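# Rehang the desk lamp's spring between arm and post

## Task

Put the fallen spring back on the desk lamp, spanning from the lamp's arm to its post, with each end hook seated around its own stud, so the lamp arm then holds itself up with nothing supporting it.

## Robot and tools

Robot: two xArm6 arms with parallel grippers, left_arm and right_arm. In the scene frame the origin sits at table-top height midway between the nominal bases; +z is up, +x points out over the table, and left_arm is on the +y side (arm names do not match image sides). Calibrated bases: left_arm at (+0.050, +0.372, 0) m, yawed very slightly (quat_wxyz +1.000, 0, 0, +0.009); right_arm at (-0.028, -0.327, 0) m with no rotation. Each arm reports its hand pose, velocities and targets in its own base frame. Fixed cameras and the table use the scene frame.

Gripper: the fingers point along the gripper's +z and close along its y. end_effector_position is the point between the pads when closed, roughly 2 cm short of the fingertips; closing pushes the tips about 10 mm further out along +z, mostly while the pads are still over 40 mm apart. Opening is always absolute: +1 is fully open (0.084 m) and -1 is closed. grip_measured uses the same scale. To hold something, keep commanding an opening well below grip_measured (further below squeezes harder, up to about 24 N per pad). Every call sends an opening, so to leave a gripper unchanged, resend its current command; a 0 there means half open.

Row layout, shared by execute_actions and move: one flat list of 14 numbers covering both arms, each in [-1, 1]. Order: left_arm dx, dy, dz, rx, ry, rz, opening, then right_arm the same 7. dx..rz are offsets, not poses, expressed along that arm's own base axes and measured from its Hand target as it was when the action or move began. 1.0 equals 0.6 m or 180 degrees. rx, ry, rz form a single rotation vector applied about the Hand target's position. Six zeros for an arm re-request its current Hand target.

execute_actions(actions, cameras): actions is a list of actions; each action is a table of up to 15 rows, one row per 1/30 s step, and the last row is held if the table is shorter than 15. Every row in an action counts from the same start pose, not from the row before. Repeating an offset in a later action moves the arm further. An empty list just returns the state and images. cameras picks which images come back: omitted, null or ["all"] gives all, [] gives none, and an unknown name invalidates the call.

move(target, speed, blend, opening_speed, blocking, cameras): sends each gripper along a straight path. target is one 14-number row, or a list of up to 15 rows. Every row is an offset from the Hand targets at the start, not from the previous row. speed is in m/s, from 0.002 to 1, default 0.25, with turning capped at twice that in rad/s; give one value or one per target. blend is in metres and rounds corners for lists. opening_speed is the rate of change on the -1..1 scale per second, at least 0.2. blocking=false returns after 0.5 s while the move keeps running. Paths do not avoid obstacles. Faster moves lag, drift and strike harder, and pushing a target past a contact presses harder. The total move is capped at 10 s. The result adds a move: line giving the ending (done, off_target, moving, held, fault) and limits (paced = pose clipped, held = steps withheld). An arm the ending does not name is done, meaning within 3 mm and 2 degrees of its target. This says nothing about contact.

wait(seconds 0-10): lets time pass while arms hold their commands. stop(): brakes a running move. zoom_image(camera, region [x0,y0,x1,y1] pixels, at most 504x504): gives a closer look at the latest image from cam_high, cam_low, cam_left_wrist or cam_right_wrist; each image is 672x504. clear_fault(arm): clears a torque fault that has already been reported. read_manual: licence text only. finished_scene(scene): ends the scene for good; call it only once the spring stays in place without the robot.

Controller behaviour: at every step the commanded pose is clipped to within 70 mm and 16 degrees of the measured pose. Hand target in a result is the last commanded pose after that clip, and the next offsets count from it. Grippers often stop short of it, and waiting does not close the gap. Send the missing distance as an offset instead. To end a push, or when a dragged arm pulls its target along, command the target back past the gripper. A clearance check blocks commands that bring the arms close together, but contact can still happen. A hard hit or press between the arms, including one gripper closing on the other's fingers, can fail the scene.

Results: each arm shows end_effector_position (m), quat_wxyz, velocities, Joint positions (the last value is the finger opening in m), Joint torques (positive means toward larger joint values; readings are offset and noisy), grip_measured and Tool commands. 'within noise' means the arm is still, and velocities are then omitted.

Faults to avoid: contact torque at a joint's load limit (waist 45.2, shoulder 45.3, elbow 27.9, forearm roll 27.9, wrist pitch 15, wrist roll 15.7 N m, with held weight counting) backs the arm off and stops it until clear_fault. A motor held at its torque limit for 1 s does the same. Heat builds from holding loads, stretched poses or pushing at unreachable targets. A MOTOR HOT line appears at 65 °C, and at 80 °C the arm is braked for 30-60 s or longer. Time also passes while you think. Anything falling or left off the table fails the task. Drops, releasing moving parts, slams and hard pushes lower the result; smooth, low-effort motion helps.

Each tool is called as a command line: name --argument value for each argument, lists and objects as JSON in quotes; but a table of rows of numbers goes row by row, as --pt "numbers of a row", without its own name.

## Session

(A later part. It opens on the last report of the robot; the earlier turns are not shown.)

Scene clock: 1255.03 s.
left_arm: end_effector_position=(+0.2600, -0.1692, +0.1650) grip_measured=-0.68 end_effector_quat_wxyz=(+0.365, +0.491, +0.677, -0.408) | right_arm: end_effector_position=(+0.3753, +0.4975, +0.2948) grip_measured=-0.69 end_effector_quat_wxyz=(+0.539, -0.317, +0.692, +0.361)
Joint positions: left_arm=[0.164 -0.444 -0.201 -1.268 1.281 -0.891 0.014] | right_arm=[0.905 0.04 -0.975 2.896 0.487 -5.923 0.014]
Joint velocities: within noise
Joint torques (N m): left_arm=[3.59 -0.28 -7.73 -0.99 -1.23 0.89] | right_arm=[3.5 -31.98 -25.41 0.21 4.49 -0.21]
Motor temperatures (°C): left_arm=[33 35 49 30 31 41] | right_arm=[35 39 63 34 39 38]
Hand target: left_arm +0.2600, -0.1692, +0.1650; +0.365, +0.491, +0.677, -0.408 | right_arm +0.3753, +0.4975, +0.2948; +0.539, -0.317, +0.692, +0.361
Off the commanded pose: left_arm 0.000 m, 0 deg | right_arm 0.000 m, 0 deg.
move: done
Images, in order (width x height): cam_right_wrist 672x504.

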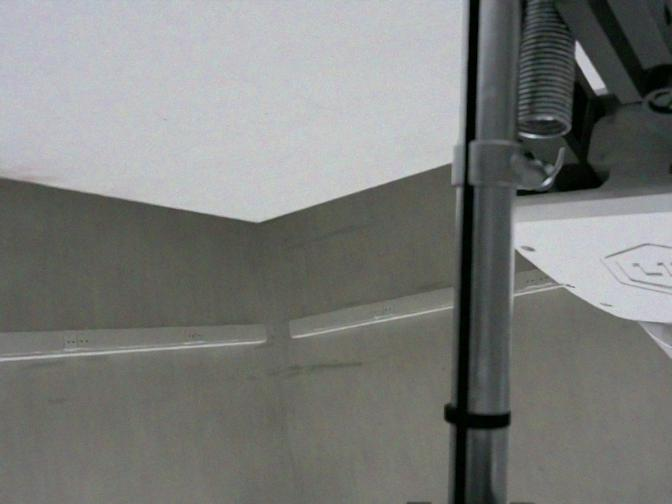

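move --target '[-0.01712, -0.00348, 0.00555, -0.01636, 0.08058, 0, -0.95, 0, 0, 0, 0, 0, 0, -0.67]' --speed 0.03 --cameras '["cam_right_wrist", "cam_left_wrist"]'

zoom_image --camera "cam_right_wrist" --region '[490, 120, 580, 210]'

zoom_image --camera "cam_left_wrist" --region '[340, 340, 640, 504]'

Scene clock: 1271.60 s.
left_arm: end_effector_position=(+0.2497, -0.1712, +0.1683) grip_measured=-0.68 end_effector_quat_wxyz=(+0.289, +0.426, +0.707, -0.484) | right_arm: end_effector_position=(+0.3753, +0.4975, +0.2948) grip_measured=-0.69 end_effector_quat_wxyz=(+0.539, -0.317, +0.692, +0.361)
Joint positions: left_arm=[0.194 -0.363 -0.254 -1.195 1.379 -1.107 0.014] | right_arm=[0.905 0.04 -0.975 2.896 0.487 -5.923 0.014]
Joint velocities: within noise
Joint torques (N m): left_arm=[3.16 -1.06 -12.37 1.04 1.19 -1.63] | right_arm=[3.35 -32.13 -25.92 0 4.58 -0.07]
Motor temperatures (°C): left_arm=[33 34 48 30 31 41] | right_arm=[35 39 64 34 39 38]
Hand target: left_arm +0.2497, -0.1712, +0.1683; +0.289, +0.426, +0.707, -0.484 | right_arm +0.3753, +0.4975, +0.2948; +0.539, -0.317, +0.692, +0.361
Off the commanded pose: left_arm 0.000 m, 0 deg | right_arm 0.000 m, 0 deg.
move: done
Images, in order (width x height): cam_left_wrist 672x504, cam_right_wrist 672x504.

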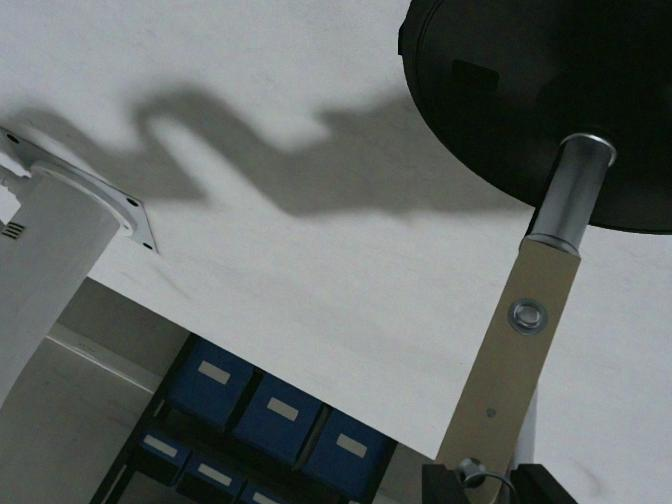

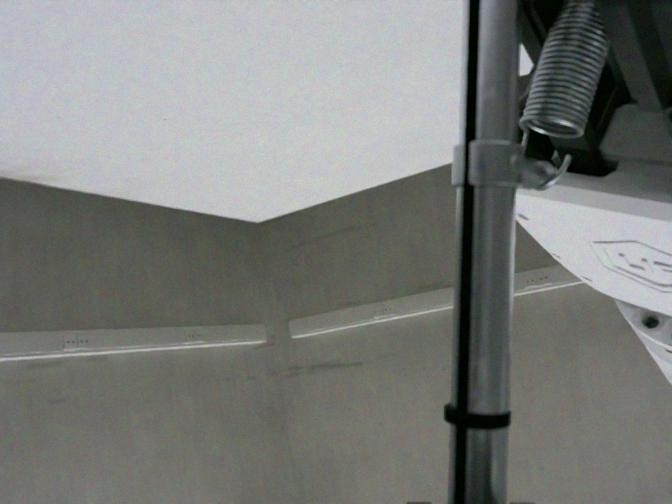

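Scaled by 5.600 from the camera's 672x504 image, which has a finer 960x720 frame.

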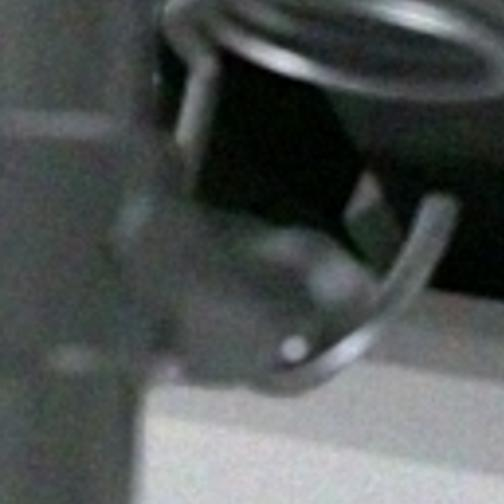

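Scaled by 1.680 from the camera's 672x504 image, which has a finer 960x720 frame.

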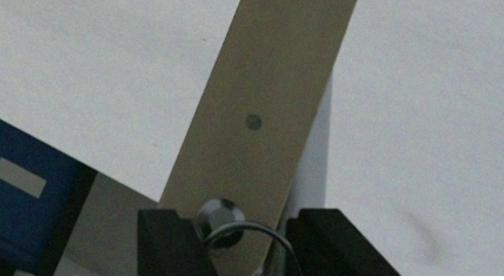

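move --target '[-0.00392, -0.0008, -0.00467, 0, 0, 0, -0.95, 0, 0, 0, 0, 0, 0, -0.67]' --speed 0.03 --cameras '["cam_right_wrist", "cam_left_wrist"]'

zoom_image --camera "cam_right_wrist" --region '[490, 120, 580, 210]'

zoom_image --camera "cam_left_wrist" --region '[400, 404, 550, 504]'

Scene clock: 1287.30 s.
left_arm: end_effector_position=(+0.2474, -0.1717, +0.1656) grip_measured=-0.68 end_effector_quat_wxyz=(+0.289, +0.426, +0.707, -0.484) | right_arm: end_effector_position=(+0.3753, +0.4975, +0.2948) grip_measured=-0.69 end_effector_quat_wxyz=(+0.539, -0.317, +0.692, +0.361)
Joint positions: left_arm=[0.193 -0.362 -0.246 -1.198 1.375 -1.098 0.014] | right_arm=[0.905 0.04 -0.975 2.896 0.487 -5.923 0.014]
Joint velocities: within noise
Joint torques (N m): left_arm=[-4.09 -1.02 -6.45 -0.67 -0.91 1.15] | right_arm=[3.02 -32.41 -25.84 -0.04 4.5 -0.25]
Motor temperatures (°C): left_arm=[33 34 47 30 31 41] | right_arm=[35 40 64 34 39 38]
Hand target: left_arm +0.2474, -0.1717, +0.1655; +0.289, +0.426, +0.707, -0.484 | right_arm +0.3753, +0.4975, +0.2948; +0.539, -0.317, +0.692, +0.361
Off the commanded pose: left_arm 0.000 m, 0 deg | right_arm 0.000 m, 0 deg.
move: done
Images, in order (width x height): cam_left_wrist 672x504, cam_right_wrist 672x504.

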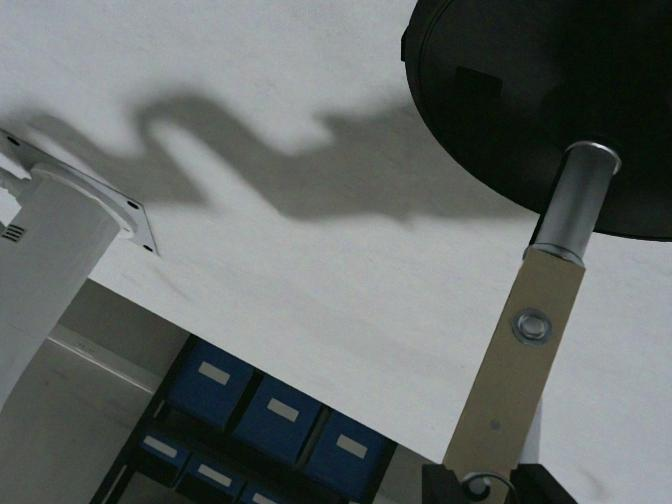

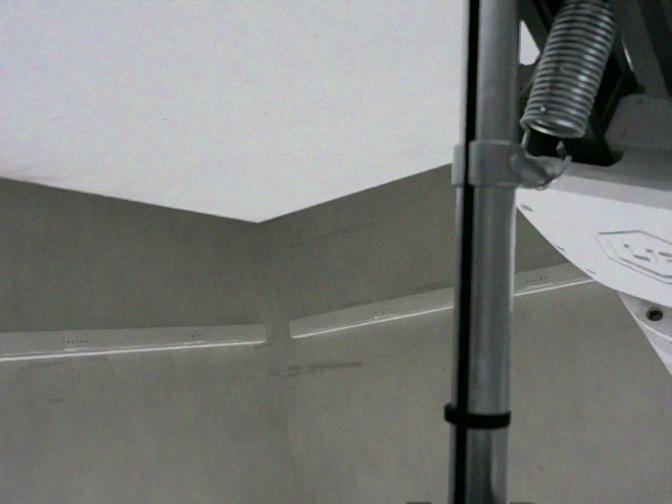

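Scaled by 5.600 from the camera's 672x504 image, which has a finer 960x720 frame.

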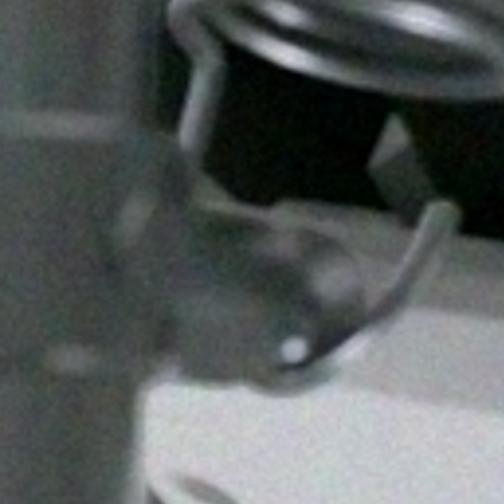

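Scaled by 3.360 from the camera's 672x504 image, which has a finer 960x720 frame.

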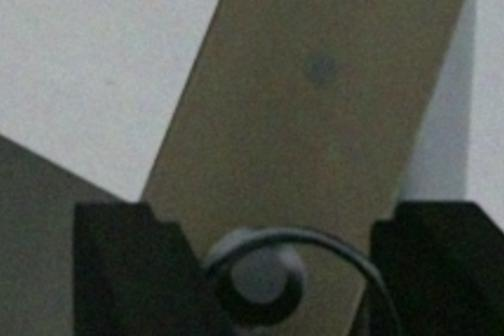

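move --target '[-0.00261, -0.00053, -0.00417, 0, 0, 0, -0.95, 0, 0, 0, 0, 0, 0, -0.67]' --speed 0.03 --cameras '["cam_right_wrist", "cam_left_wrist"]'

zoom_image --camera "cam_right_wrist" --region '[490, 120, 580, 210]'

zoom_image --camera "cam_left_wrist" --region '[400, 404, 550, 504]'

Scene clock: 1295.23 s.
left_arm: end_effector_position=(+0.2458, -0.1720, +0.1630) grip_measured=-0.68 end_effector_quat_wxyz=(+0.289, +0.426, +0.707, -0.484) | right_arm: end_effector_position=(+0.3753, +0.4975, +0.2948) grip_measured=-0.69 end_effector_quat_wxyz=(+0.539, -0.317, +0.692, +0.361)
Joint positions: left_arm=[0.192 -0.358 -0.241 -1.201 1.371 -1.09 0.014] | right_arm=[0.905 0.04 -0.975 2.896 0.487 -5.923 0.014]
Joint velocities: within noise
Joint torques (N m): left_arm=[-4.14 -0.71 -5.79 -0.56 -0.96 0.81] | right_arm=[2.87 -32.23 -25.86 -0.4 4.46 -0.06]
Motor temperatures (°C): left_arm=[33 34 46 30 31 41] | right_arm=[35 40 65 34 39 38]
Hand target: left_arm +0.2458, -0.1720, +0.1630; +0.289, +0.426, +0.707, -0.484 | right_arm +0.3753, +0.4975, +0.2948; +0.539, -0.317, +0.692, +0.361
Off the commanded pose: left_arm 0.000 m, 0 deg | right_arm 0.000 m, 0 deg.
MOTOR HOT: joint 3 (elbow) of the right arm reports 65 °C; the controller stops that arm at 80 °C. To cool a motor, set the load down, stop pushing, or move to a pose that needs little force. At that limit the right arm can sag while its brakes close.
move: done
Images, in order (width x height): cam_left_wrist 672x504, cam_right_wrist 672x504.

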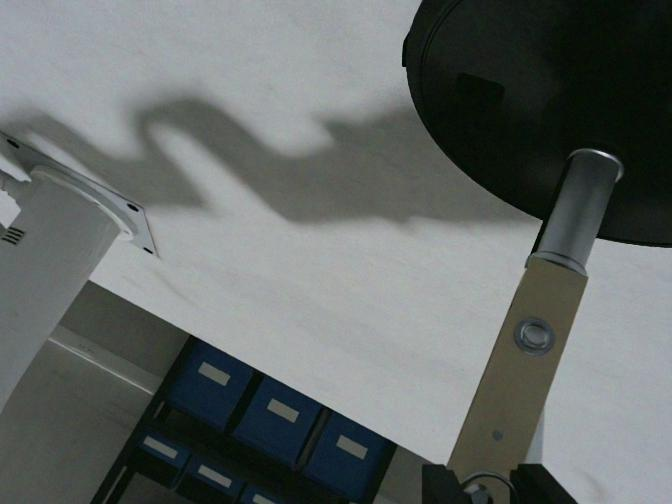

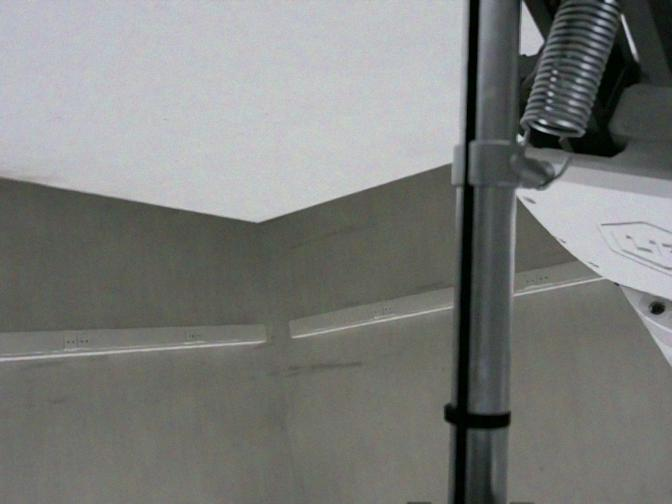

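Scaled by 5.600 from the camera's 672x504 image, which has a finer 960x720 frame.

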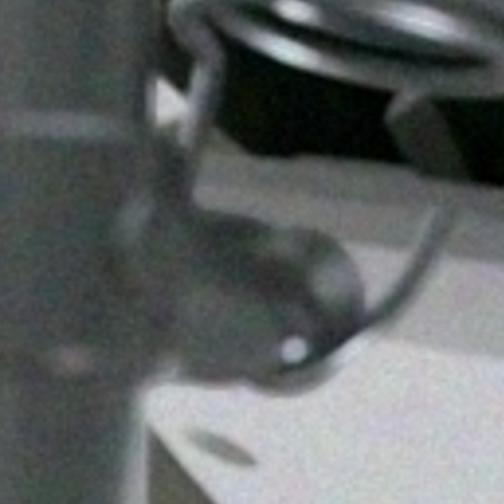

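Scaled by 3.360 from the camera's 672x504 image, which has a finer 960x720 frame.

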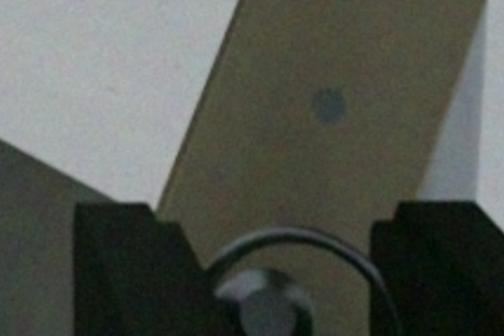

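move --target '[0.00052, -0.0084, -0.00192, -0.02835, -0.00576, 0.01657, -0.95, 0, 0, 0, 0, 0, 0, -0.67]' --speed 0.02 --cameras '["cam_right_wrist", "cam_left_wrist"]'

zoom_image --camera "cam_right_wrist" --region '[490, 120, 580, 210]'

zoom_image --camera "cam_left_wrist" --region '[400, 404, 550, 504]'

Scene clock: 1318.23 s.
left_arm: end_effector_position=(+0.2461, -0.1771, +0.1619) grip_measured=-0.68 end_effector_quat_wxyz=(+0.327, +0.399, +0.693, -0.504) | right_arm: end_effector_position=(+0.3753, +0.4975, +0.2948) grip_measured=-0.69 end_effector_quat_wxyz=(+0.539, -0.317, +0.692, +0.361)
Joint positions: left_arm=[0.218 -0.311 -0.209 -1.288 1.406 -0.993 0.014] | right_arm=[0.905 0.04 -0.975 2.896 0.487 -5.923 0.014]
Joint velocities: within noise
Joint torques (N m): left_arm=[2.98 -0.67 -4.95 -0.96 1.16 1.36] | right_arm=[2.54 -32.33 -25.71 -0.62 4.46 0.05]
Motor temperatures (°C): left_arm=[33 34 44 30 31 41] | right_arm=[35 40 65 34 39 38]
Hand target: left_arm +0.2461, -0.1771, +0.1619; +0.327, +0.399, +0.693, -0.504 | right_arm +0.3753, +0.4975, +0.2948; +0.539, -0.317, +0.692, +0.361
Off the commanded pose: left_arm 0.000 m, 0 deg | right_arm 0.000 m, 0 deg.
MOTOR HOT: still on. Joint 3 (elbow) of the right arm reports 65 °C.
move: done
Images, in order (width x height): cam_left_wrist 672x504, cam_right_wrist 672x504.

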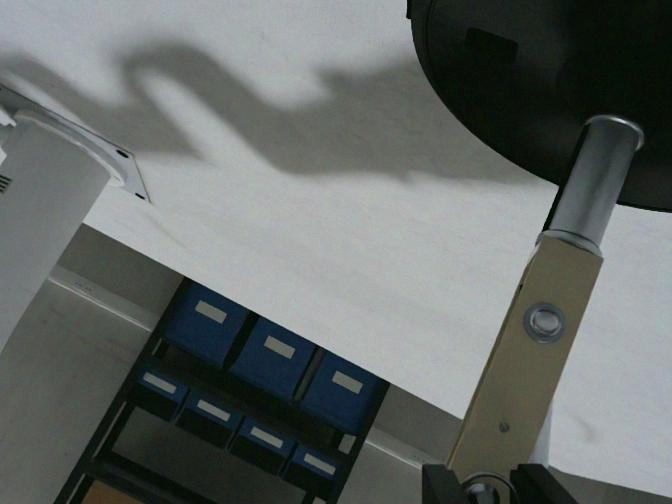

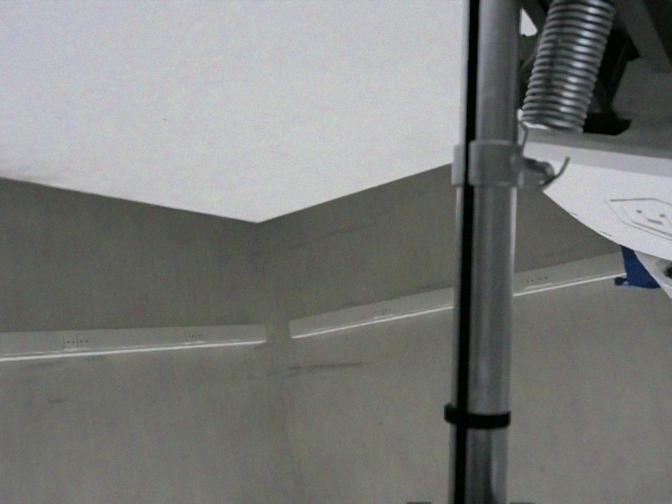

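Scaled by 5.600 from the camera's 672x504 image, which has a finer 960x720 frame.

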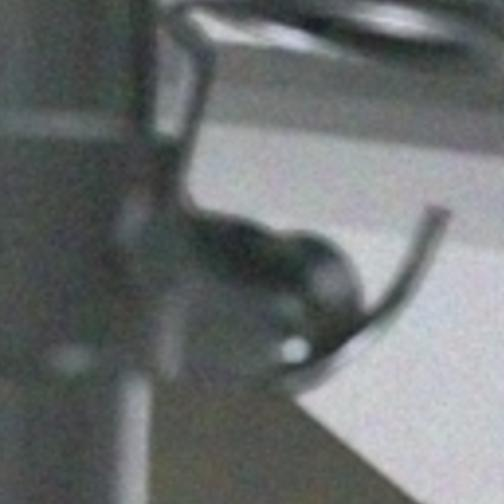

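Scaled by 3.360 from the camera's 672x504 image, which has a finer 960x720 frame.

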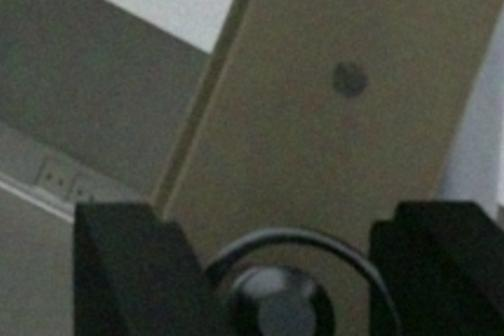

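move --target '[0.00163, -0.008, -0.00233, -0.02835, -0.00576, 0.01657, -0.95, 0, 0, 0, 0, 0, 0, -0.67]' --speed 0.02 --cameras '["cam_right_wrist", "cam_left_wrist"]'

zoom_image --camera "cam_right_wrist" --region '[490, 120, 580, 210]'

zoom_image --camera "cam_left_wrist" --region '[400, 404, 550, 504]'

Scene clock: 1329.20 s.
left_arm: end_effector_position=(+0.2471, -0.1819, +0.1605) grip_measured=-0.68 end_effector_quat_wxyz=(+0.363, +0.370, +0.677, -0.522) | right_arm: end_effector_position=(+0.3753, +0.4975, +0.2948) grip_measured=-0.69 end_effector_quat_wxyz=(+0.539, -0.317, +0.692, +0.361)
Joint positions: left_arm=[0.241 -0.243 -0.185 -1.37 1.45 -0.89 0.014] | right_arm=[0.905 0.04 -0.975 2.896 0.487 -5.923 0.014]
Joint velocities: within noise
Joint torques (N m): left_arm=[1.15 -1.82 -4.67 -1.01 2.05 1.27] | right_arm=[2.53 -32.13 -25.67 -0.67 4.43 0.01]
Motor temperatures (°C): left_arm=[33 34 43 30 31 41] | right_arm=[35 40 65 34 39 38]
Hand target: left_arm +0.2471, -0.1819, +0.1605; +0.363, +0.370, +0.677, -0.522 | right_arm +0.3753, +0.4975, +0.2948; +0.539, -0.317, +0.692, +0.361
Off the commanded pose: left_arm 0.000 m, 0 deg | right_arm 0.000 m, 0 deg.
MOTOR HOT: still on. Joint 3 (elbow) of the right arm reports 65 °C.
move: done
Images, in order (width x height): cam_left_wrist 672x504, cam_right_wrist 672x504.

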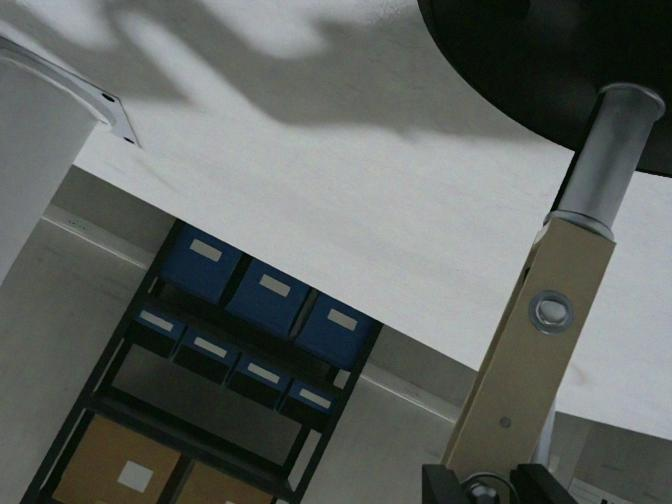

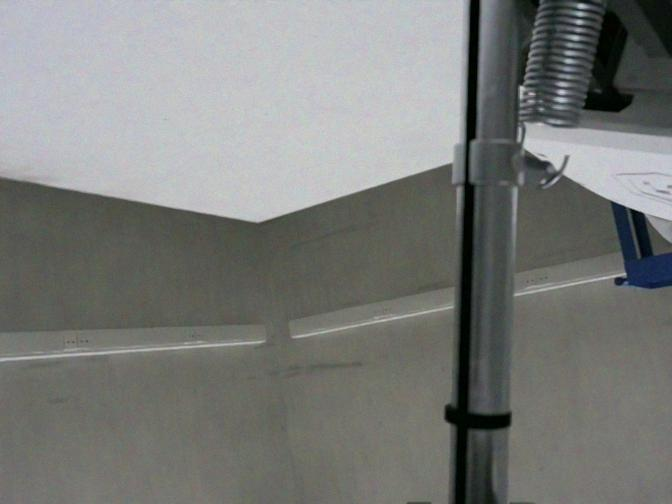

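Scaled by 5.600 from the camera's 672x504 image, which has a finer 960x720 frame.

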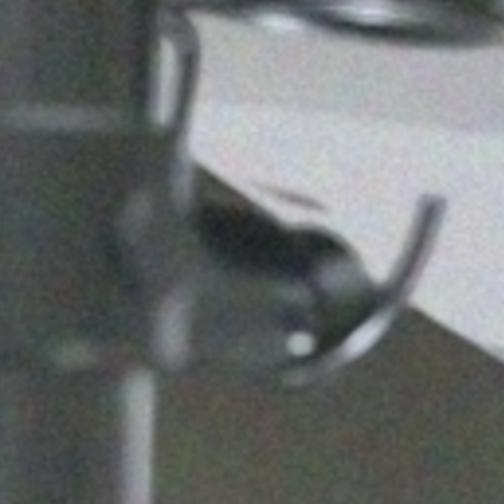

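Scaled by 3.360 from the camera's 672x504 image, which has a finer 960x720 frame.

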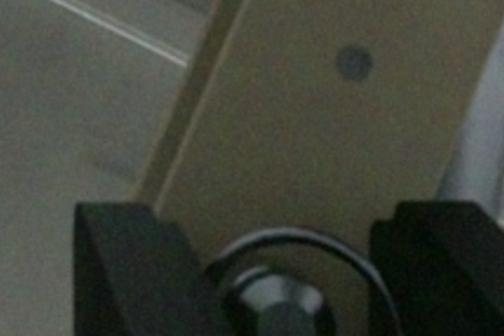

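move --target '[0.00137, 0.00028, 0.00302, 0, 0, 0, -0.95, 0, 0, 0, 0, 0, 0, -0.67]' --speed 0.02 --cameras '["cam_right_wrist", "cam_left_wrist"]'

zoom_image --camera "cam_left_wrist" --region '[440, 444, 530, 504]'

zoom_image --camera "cam_right_wrist" --region '[490, 120, 580, 210]'

Scene clock: 1346.70 s.
left_arm: end_effector_position=(+0.2479, -0.1817, +0.1622) grip_measured=-0.68 end_effector_quat_wxyz=(+0.363, +0.370, +0.677, -0.522) | right_arm: end_effector_position=(+0.3753, +0.4975, +0.2948) grip_measured=-0.69 end_effector_quat_wxyz=(+0.539, -0.317, +0.692, +0.361)
Joint positions: left_arm=[0.242 -0.249 -0.187 -1.369 1.452 -0.897 0.014] | right_arm=[0.905 0.04 -0.975 2.896 0.487 -5.923 0.014]
Joint velocities: within noise
Joint torques (N m): left_arm=[1.09 -12.19 -10.04 1.22 2.4 -1.37] | right_arm=[2.53 -32.32 -25.5 -0.83 4.58 0.05]
Motor temperatures (°C): left_arm=[33 34 43 30 32 41] | right_arm=[35 40 65 34 39 38]
Hand target: left_arm +0.2479, -0.1817, +0.1623; +0.363, +0.370, +0.677, -0.522 | right_arm +0.3753, +0.4975, +0.2948; +0.539, -0.317, +0.692, +0.361
Off the commanded pose: left_arm 0.000 m, 0 deg | right_arm 0.000 m, 0 deg.
MOTOR HOT: still on. Joint 3 (elbow) of the right arm reports 65 °C.
move: done
Images, in order (width x height): cam_left_wrist 672x504, cam_right_wrist 672x504.

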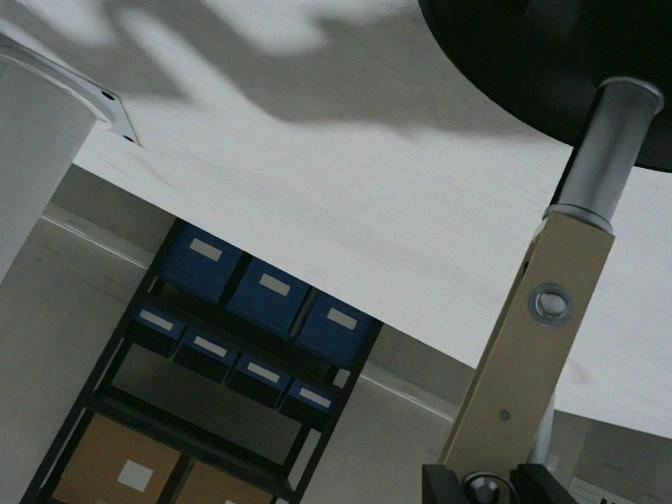

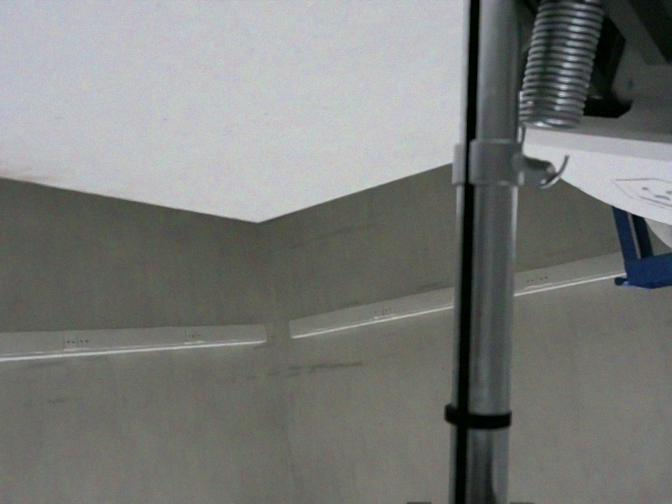

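Scaled by 5.600 from the camera's 672x504 image, which has a finer 960x720 frame.

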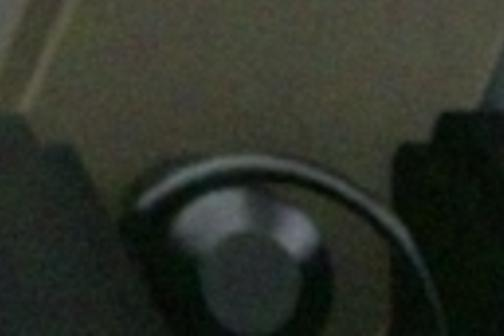

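Scaled by 5.600 from the camera's 672x504 image, which has a finer 960x720 frame.

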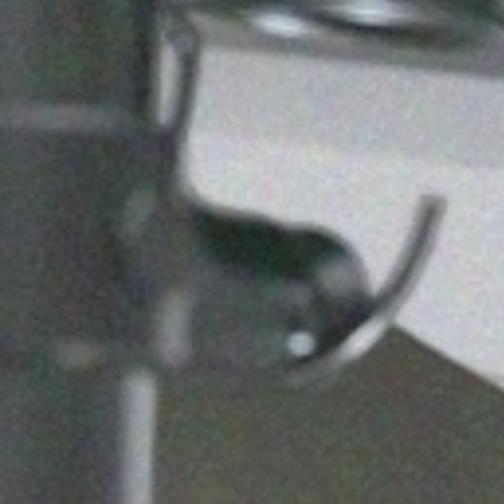

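move --target '[0.00069, 0.00014, 0.00151, 0, 0, 0, -0.95, 0, 0, 0, 0, 0, 0, -0.67]' --speed 0.02 --cameras '["cam_left_wrist"]'

zoom_image --camera "cam_left_wrist" --region '[440, 444, 530, 504]'

Scene clock: 1354.17 s.
left_arm: end_effector_position=(+0.2483, -0.1816, +0.1632) grip_measured=-0.68 end_effector_quat_wxyz=(+0.363, +0.370, +0.677, -0.522) | right_arm: end_effector_position=(+0.3753, +0.4975, +0.2948) grip_measured=-0.69 end_effector_quat_wxyz=(+0.539, -0.317, +0.692, +0.361)
Joint positions: left_arm=[0.242 -0.252 -0.187 -1.368 1.453 -0.901 0.014] | right_arm=[0.905 0.04 -0.975 2.896 0.487 -5.923 0.014]
Joint velocities: within noise
Joint torques (N m): left_arm=[1.15 -11.6 -10.38 1.17 2.48 -1.71] | right_arm=[2.32 -31.88 -25.44 -0.93 4.46 0.11]
Motor temperatures (°C): left_arm=[33 35 44 30 32 41] | right_arm=[35 40 65 34 39 38]
Hand target: left_arm +0.2483, -0.1816, +0.1632; +0.363, +0.370, +0.677, -0.522 | right_arm +0.3753, +0.4975, +0.2948; +0.539, -0.317, +0.692, +0.361
Off the commanded pose: left_arm 0.000 m, 0 deg | right_arm 0.000 m, 0 deg.
MOTOR HOT: still on. Joint 3 (elbow) of the right arm reports 65 °C.
move: done
Images, in order (width x height): cam_left_wrist 672x504.

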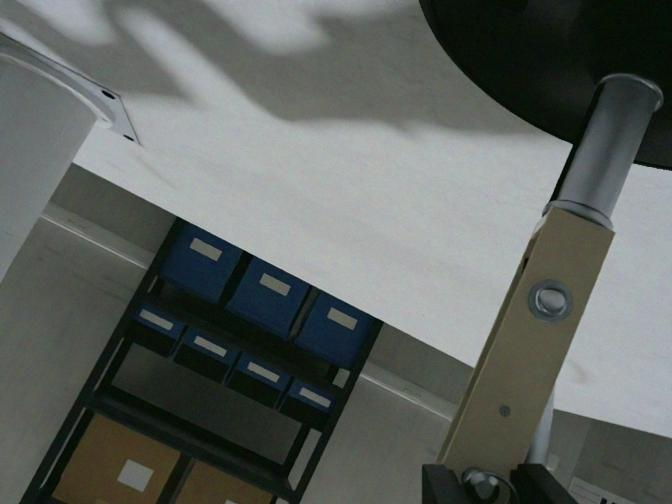

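Scaled by 5.600 from the camera's 672x504 image, which has a finer 960x720 frame.

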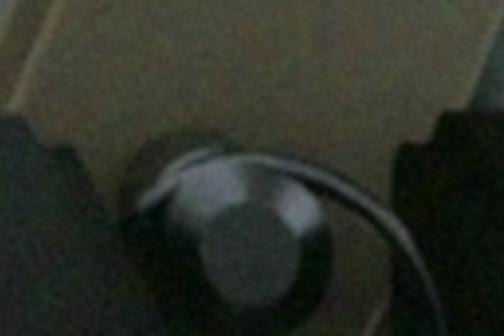

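zoom_image --camera "cam_left_wrist" --region '[460, 460, 504, 504]'

Scaled by 11.455 from the camera's 672x504 image, which has a finer 960x720 frame.

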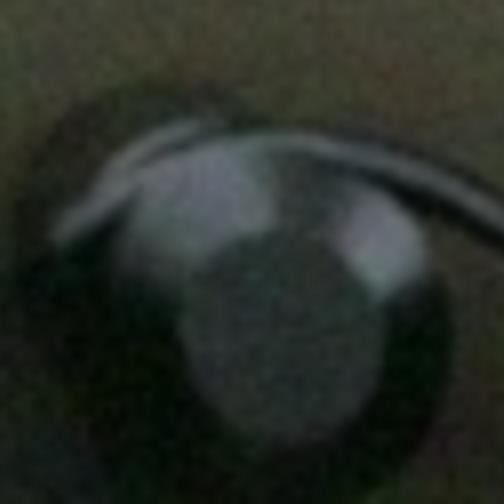

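move --target '[0.00055, 0.00011, 0.00121, 0, 0, 0, -0.95, 0, 0, 0, 0, 0, 0, -0.67]' --speed 0.02 --cameras '["cam_left_wrist", "cam_right_wrist"]'

zoom_image --camera "cam_left_wrist" --region '[440, 444, 530, 504]'

zoom_image --camera "cam_right_wrist" --region '[490, 120, 580, 210]'

Scene clock: 1362.33 s.
left_arm: end_effector_position=(+0.2486, -0.1816, +0.1638) grip_measured=-0.68 end_effector_quat_wxyz=(+0.363, +0.370, +0.677, -0.522) | right_arm: end_effector_position=(+0.3753, +0.4975, +0.2948) grip_measured=-0.69 end_effector_quat_wxyz=(+0.539, -0.317, +0.692, +0.361)
Joint positions: left_arm=[0.242 -0.255 -0.188 -1.368 1.453 -0.904 0.014] | right_arm=[0.905 0.04 -0.975 2.896 0.487 -5.923 0.014]
Joint velocities: within noise
Joint torques (N m): left_arm=[1.95 -13.22 -12.95 0.21 3.56 -1.63] | right_arm=[2.04 -32.22 -25.23 -0.89 4.43 0.29]
Motor temperatures (°C): left_arm=[33 35 44 30 32 41] | right_arm=[35 40 65 34 39 38]
Hand target: left_arm +0.2487, -0.1816, +0.1639; +0.363, +0.370, +0.677, -0.522 | right_arm +0.3753, +0.4975, +0.2948; +0.539, -0.317, +0.692, +0.361
Off the commanded pose: left_arm 0.000 m, 0 deg | right_arm 0.000 m, 0 deg.
MOTOR HOT: still on. Joint 3 (elbow) of the right arm reports 65 °C.
move: done
Images, in order (width x height): cam_left_wrist 672x504, cam_right_wrist 672x504.

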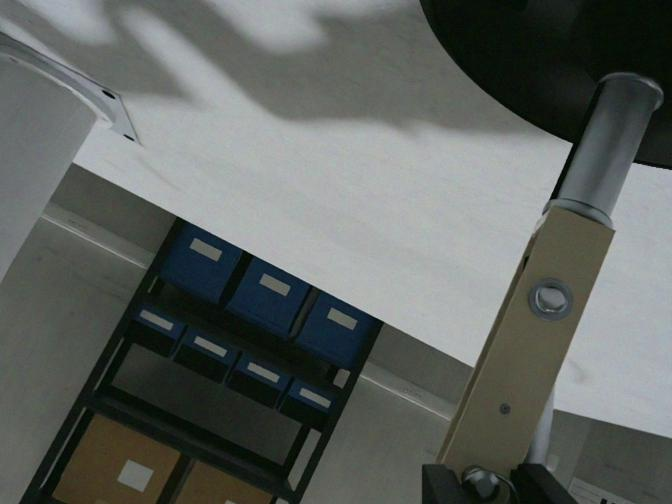

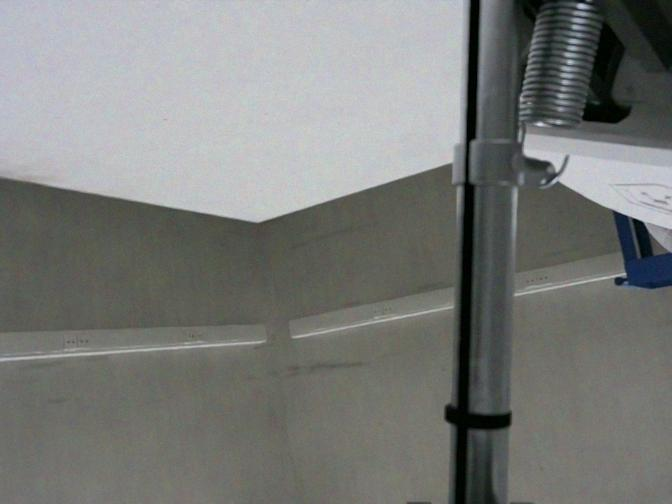

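Scaled by 5.600 from the camera's 672x504 image, which has a finer 960x720 frame.

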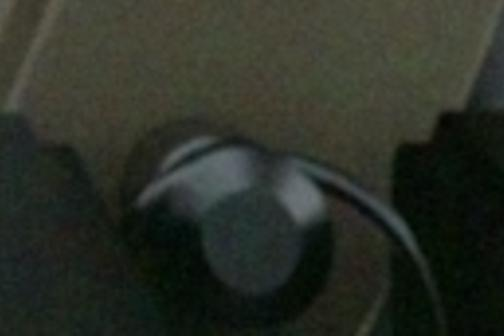

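Scaled by 5.600 from the camera's 672x504 image, which has a finer 960x720 frame.

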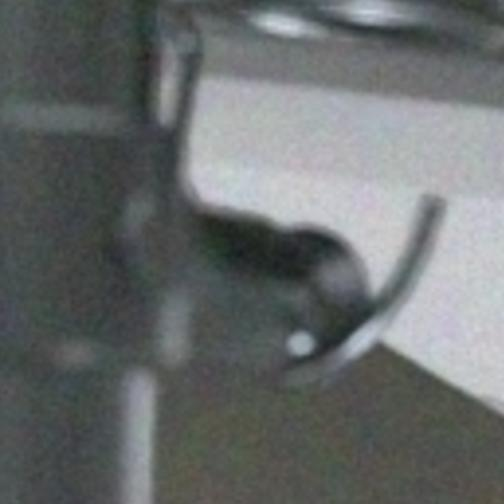

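move --target '[0, 0, 0, 0, 0, 0, -0.58, 0, 0, 0, 0, 0, 0, -0.67]' --opening_speed 0.2 --cameras '["cam_left_wrist", "cam_right_wrist"]'

zoom_image --camera "cam_left_wrist" --region '[440, 444, 530, 504]'

zoom_image --camera "cam_right_wrist" --region '[490, 120, 580, 210]'

Scene clock: 1368.83 s.
left_arm: end_effector_position=(+0.2487, -0.1816, +0.1639) grip_measured=-0.60 end_effector_quat_wxyz=(+0.363, +0.370, +0.677, -0.522) | right_arm: end_effector_position=(+0.3753, +0.4975, +0.2948) grip_measured=-0.69 end_effector_quat_wxyz=(+0.539, -0.317, +0.692, +0.361)
Joint positions: left_arm=[0.242 -0.255 -0.188 -1.368 1.453 -0.904 0.018] | right_arm=[0.905 0.04 -0.975 2.896 0.487 -5.923 0.014]
Joint velocities: within noise
Joint torques (N m): left_arm=[1.7 -12.31 -12.59 -1.61 2 -1.26] | right_arm=[1.6 -32.15 -25.36 -1.16 4.48 0.29]
Motor temperatures (°C): left_arm=[33 35 46 30 33 41] | right_arm=[35 40 65 34 39 38]
Hand target: left_arm +0.2487, -0.1816, +0.1639; +0.363, +0.370, +0.677, -0.522 | right_arm +0.3753, +0.4975, +0.2948; +0.539, -0.317, +0.692, +0.361
Off the commanded pose: left_arm 0.000 m, 0 deg | right_arm 0.000 m, 0 deg.
MOTOR HOT: still on. Joint 3 (elbow) of the right arm reports 65 °C.
move: done
Images, in order (width x height): cam_left_wrist 672x504, cam_right_wrist 672x504.

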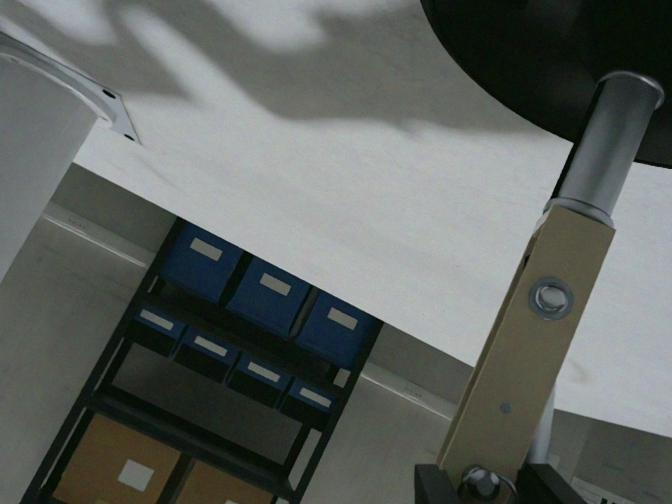

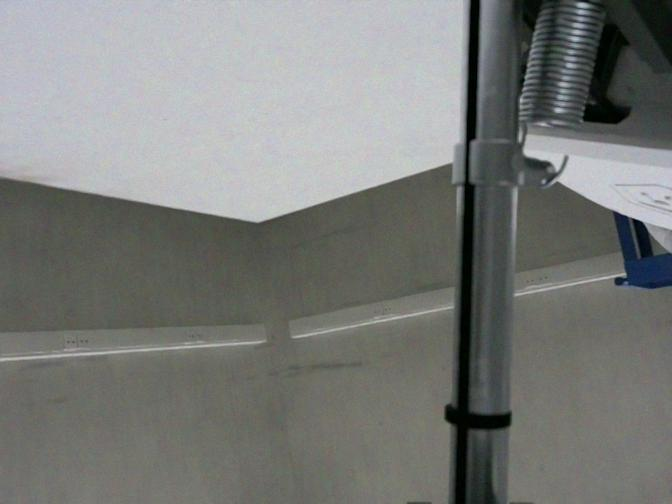

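Scaled by 5.600 from the camera's 672x504 image, which has a finer 960x720 frame.

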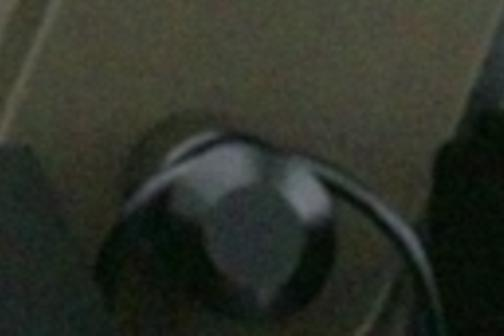

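Scaled by 5.600 from the camera's 672x504 image, which has a finer 960x720 frame.

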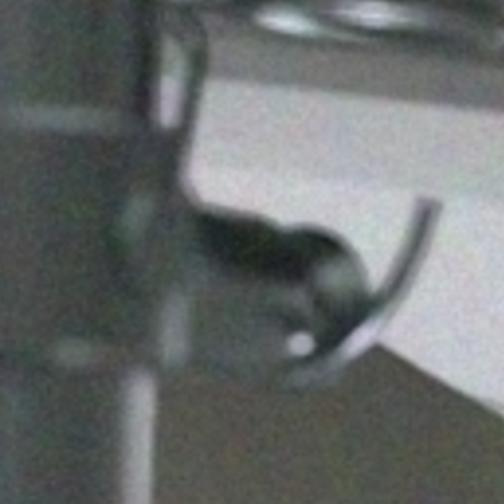

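move --target '[0, 0, 0, 0, 0, 0, -0.4, 0, 0, 0, 0, 0, 0, -0.67]' --opening_speed 0.3 --cameras '["cam_left_wrist"]'

zoom_image --camera "cam_left_wrist" --region '[400, 404, 550, 504]'

Scene clock: 1373.97 s.
left_arm: end_effector_position=(+0.2487, -0.1816, +0.1639) grip_measured=-0.42 end_effector_quat_wxyz=(+0.363, +0.370, +0.677, -0.522) | right_arm: end_effector_position=(+0.3753, +0.4975, +0.2948) grip_measured=-0.69 end_effector_quat_wxyz=(+0.539, -0.317, +0.692, +0.361)
Joint positions: left_arm=[0.242 -0.255 -0.188 -1.368 1.453 -0.904 0.026] | right_arm=[0.905 0.04 -0.975 2.896 0.487 -5.923 0.014]
Joint velocities: within noise
Joint torques (N m): left_arm=[1.79 -11.47 -10.82 -1.39 0.36 -1.14] | right_arm=[1.65 -32.43 -25.15 -1.37 4.49 0.35]
Motor temperatures (°C): left_arm=[33 35 46 30 32 41] | right_arm=[35 40 65 34 39 38]
Hand target: left_arm +0.2487, -0.1816, +0.1639; +0.363, +0.370, +0.677, -0.522 | right_arm +0.3753, +0.4975, +0.2948; +0.539, -0.317, +0.692, +0.361
Off the commanded pose: left_arm 0.000 m, 0 deg | right_arm 0.000 m, 0 deg.
MOTOR HOT: still on. Joint 3 (elbow) of the right arm reports 65 °C.
move: done
Images, in order (width x height): cam_left_wrist 672x504.

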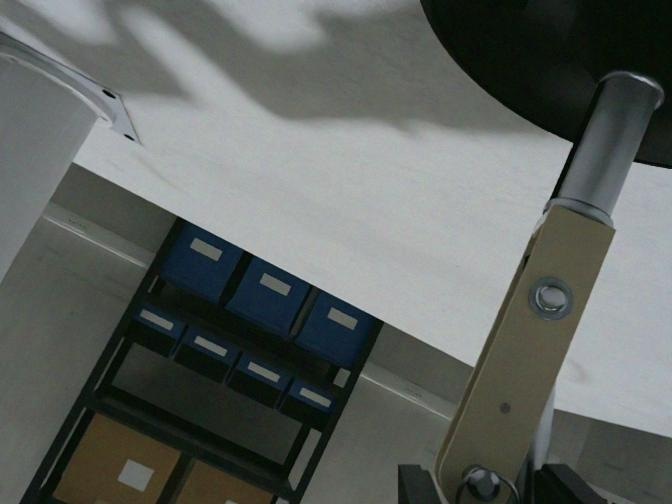

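Scaled by 3.360 from the camera's 672x504 image, which has a finer 960x720 frame.

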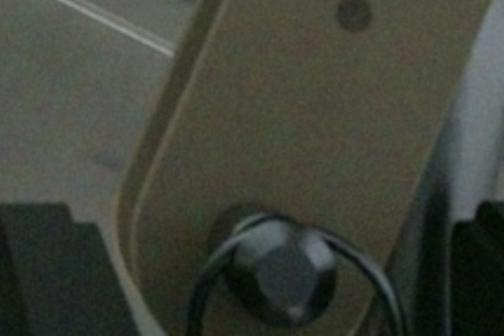

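move --target '[-0.0176, 0.1626, 0.0317, 0, 0, 0, -0.4, 0, 0, 0, 0, 0, 0, -0.67]' --speed 0.06 --cameras '["cam_left_wrist", "cam_right_wrist", "cam_low"]'

zoom_image --camera "cam_left_wrist" --region '[350, 304, 600, 504]'

Scene clock: 1378.07 s.
left_arm: end_effector_position=(+0.2381, -0.0840, +0.1829) grip_measured=-0.42 end_effector_quat_wxyz=(+0.363, +0.370, +0.677, -0.522) | right_arm: end_effector_position=(+0.3753, +0.4975, +0.2948) grip_measured=-0.69 end_effector_quat_wxyz=(+0.539, -0.317, +0.692, +0.361)
Joint positions: left_arm=[0.675 -0.21 -0.314 -0.983 1.669 -0.9 0.026] | right_arm=[0.905 0.04 -0.975 2.896 0.487 -5.923 0.014]
Joint velocities: within noise
Joint torques (N m): left_arm=[3.88 -3.35 -13.16 0.48 2.21 1.13] | right_arm=[1.39 -32.17 -25.33 -1.41 4.36 0.42]
Motor temperatures (°C): left_arm=[33 35 46 30 32 41] | right_arm=[35 40 65 34 39 38]
Hand target: left_arm +0.2381, -0.0840, +0.1829; +0.363, +0.370, +0.677, -0.522 | right_arm +0.3753, +0.4975, +0.2948; +0.539, -0.317, +0.692, +0.361
Off the commanded pose: left_arm 0.000 m, 0 deg | right_arm 0.000 m, 0 deg.
MOTOR HOT: still on. Joint 3 (elbow) of the right arm reports 65 °C.
move: done
Images, in order (width x height): cam_low 672x504, cam_left_wrist 672x504, cam_right_wrist 672x504.

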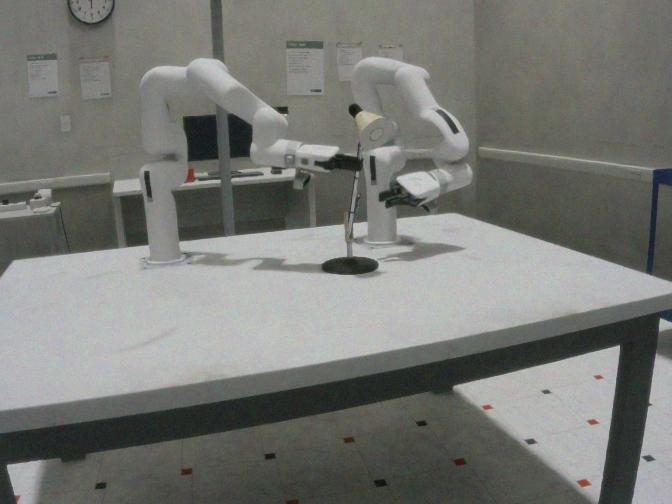

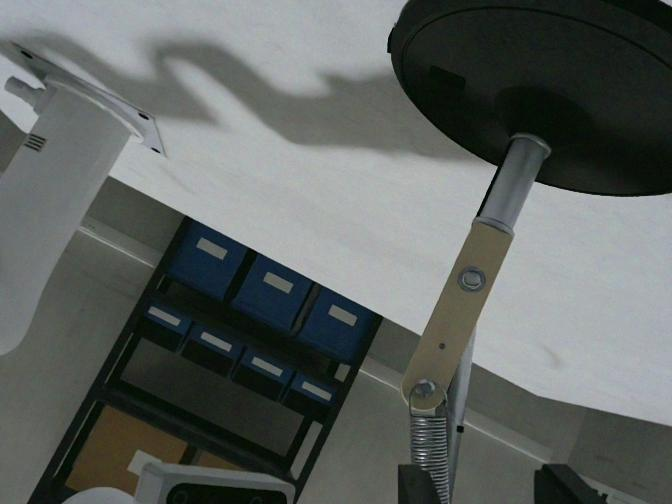

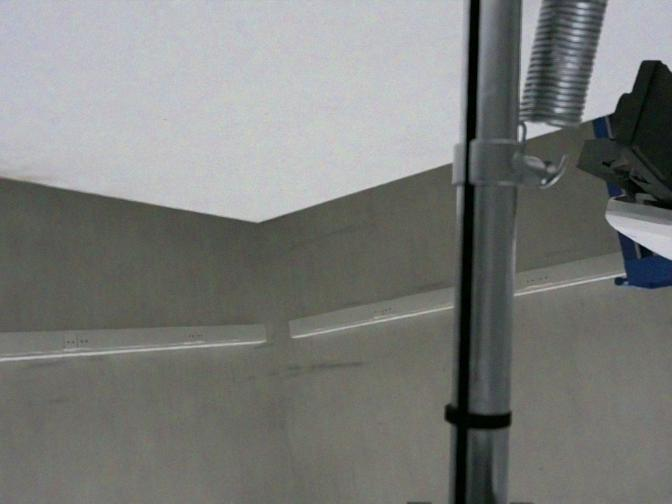

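Scaled by 2.016 from the camera's 672x504 image, which has a finer 960x720 frame.

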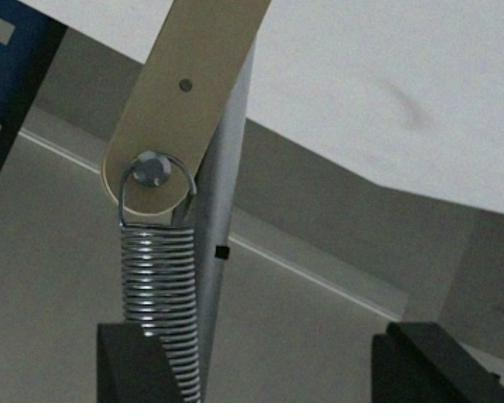

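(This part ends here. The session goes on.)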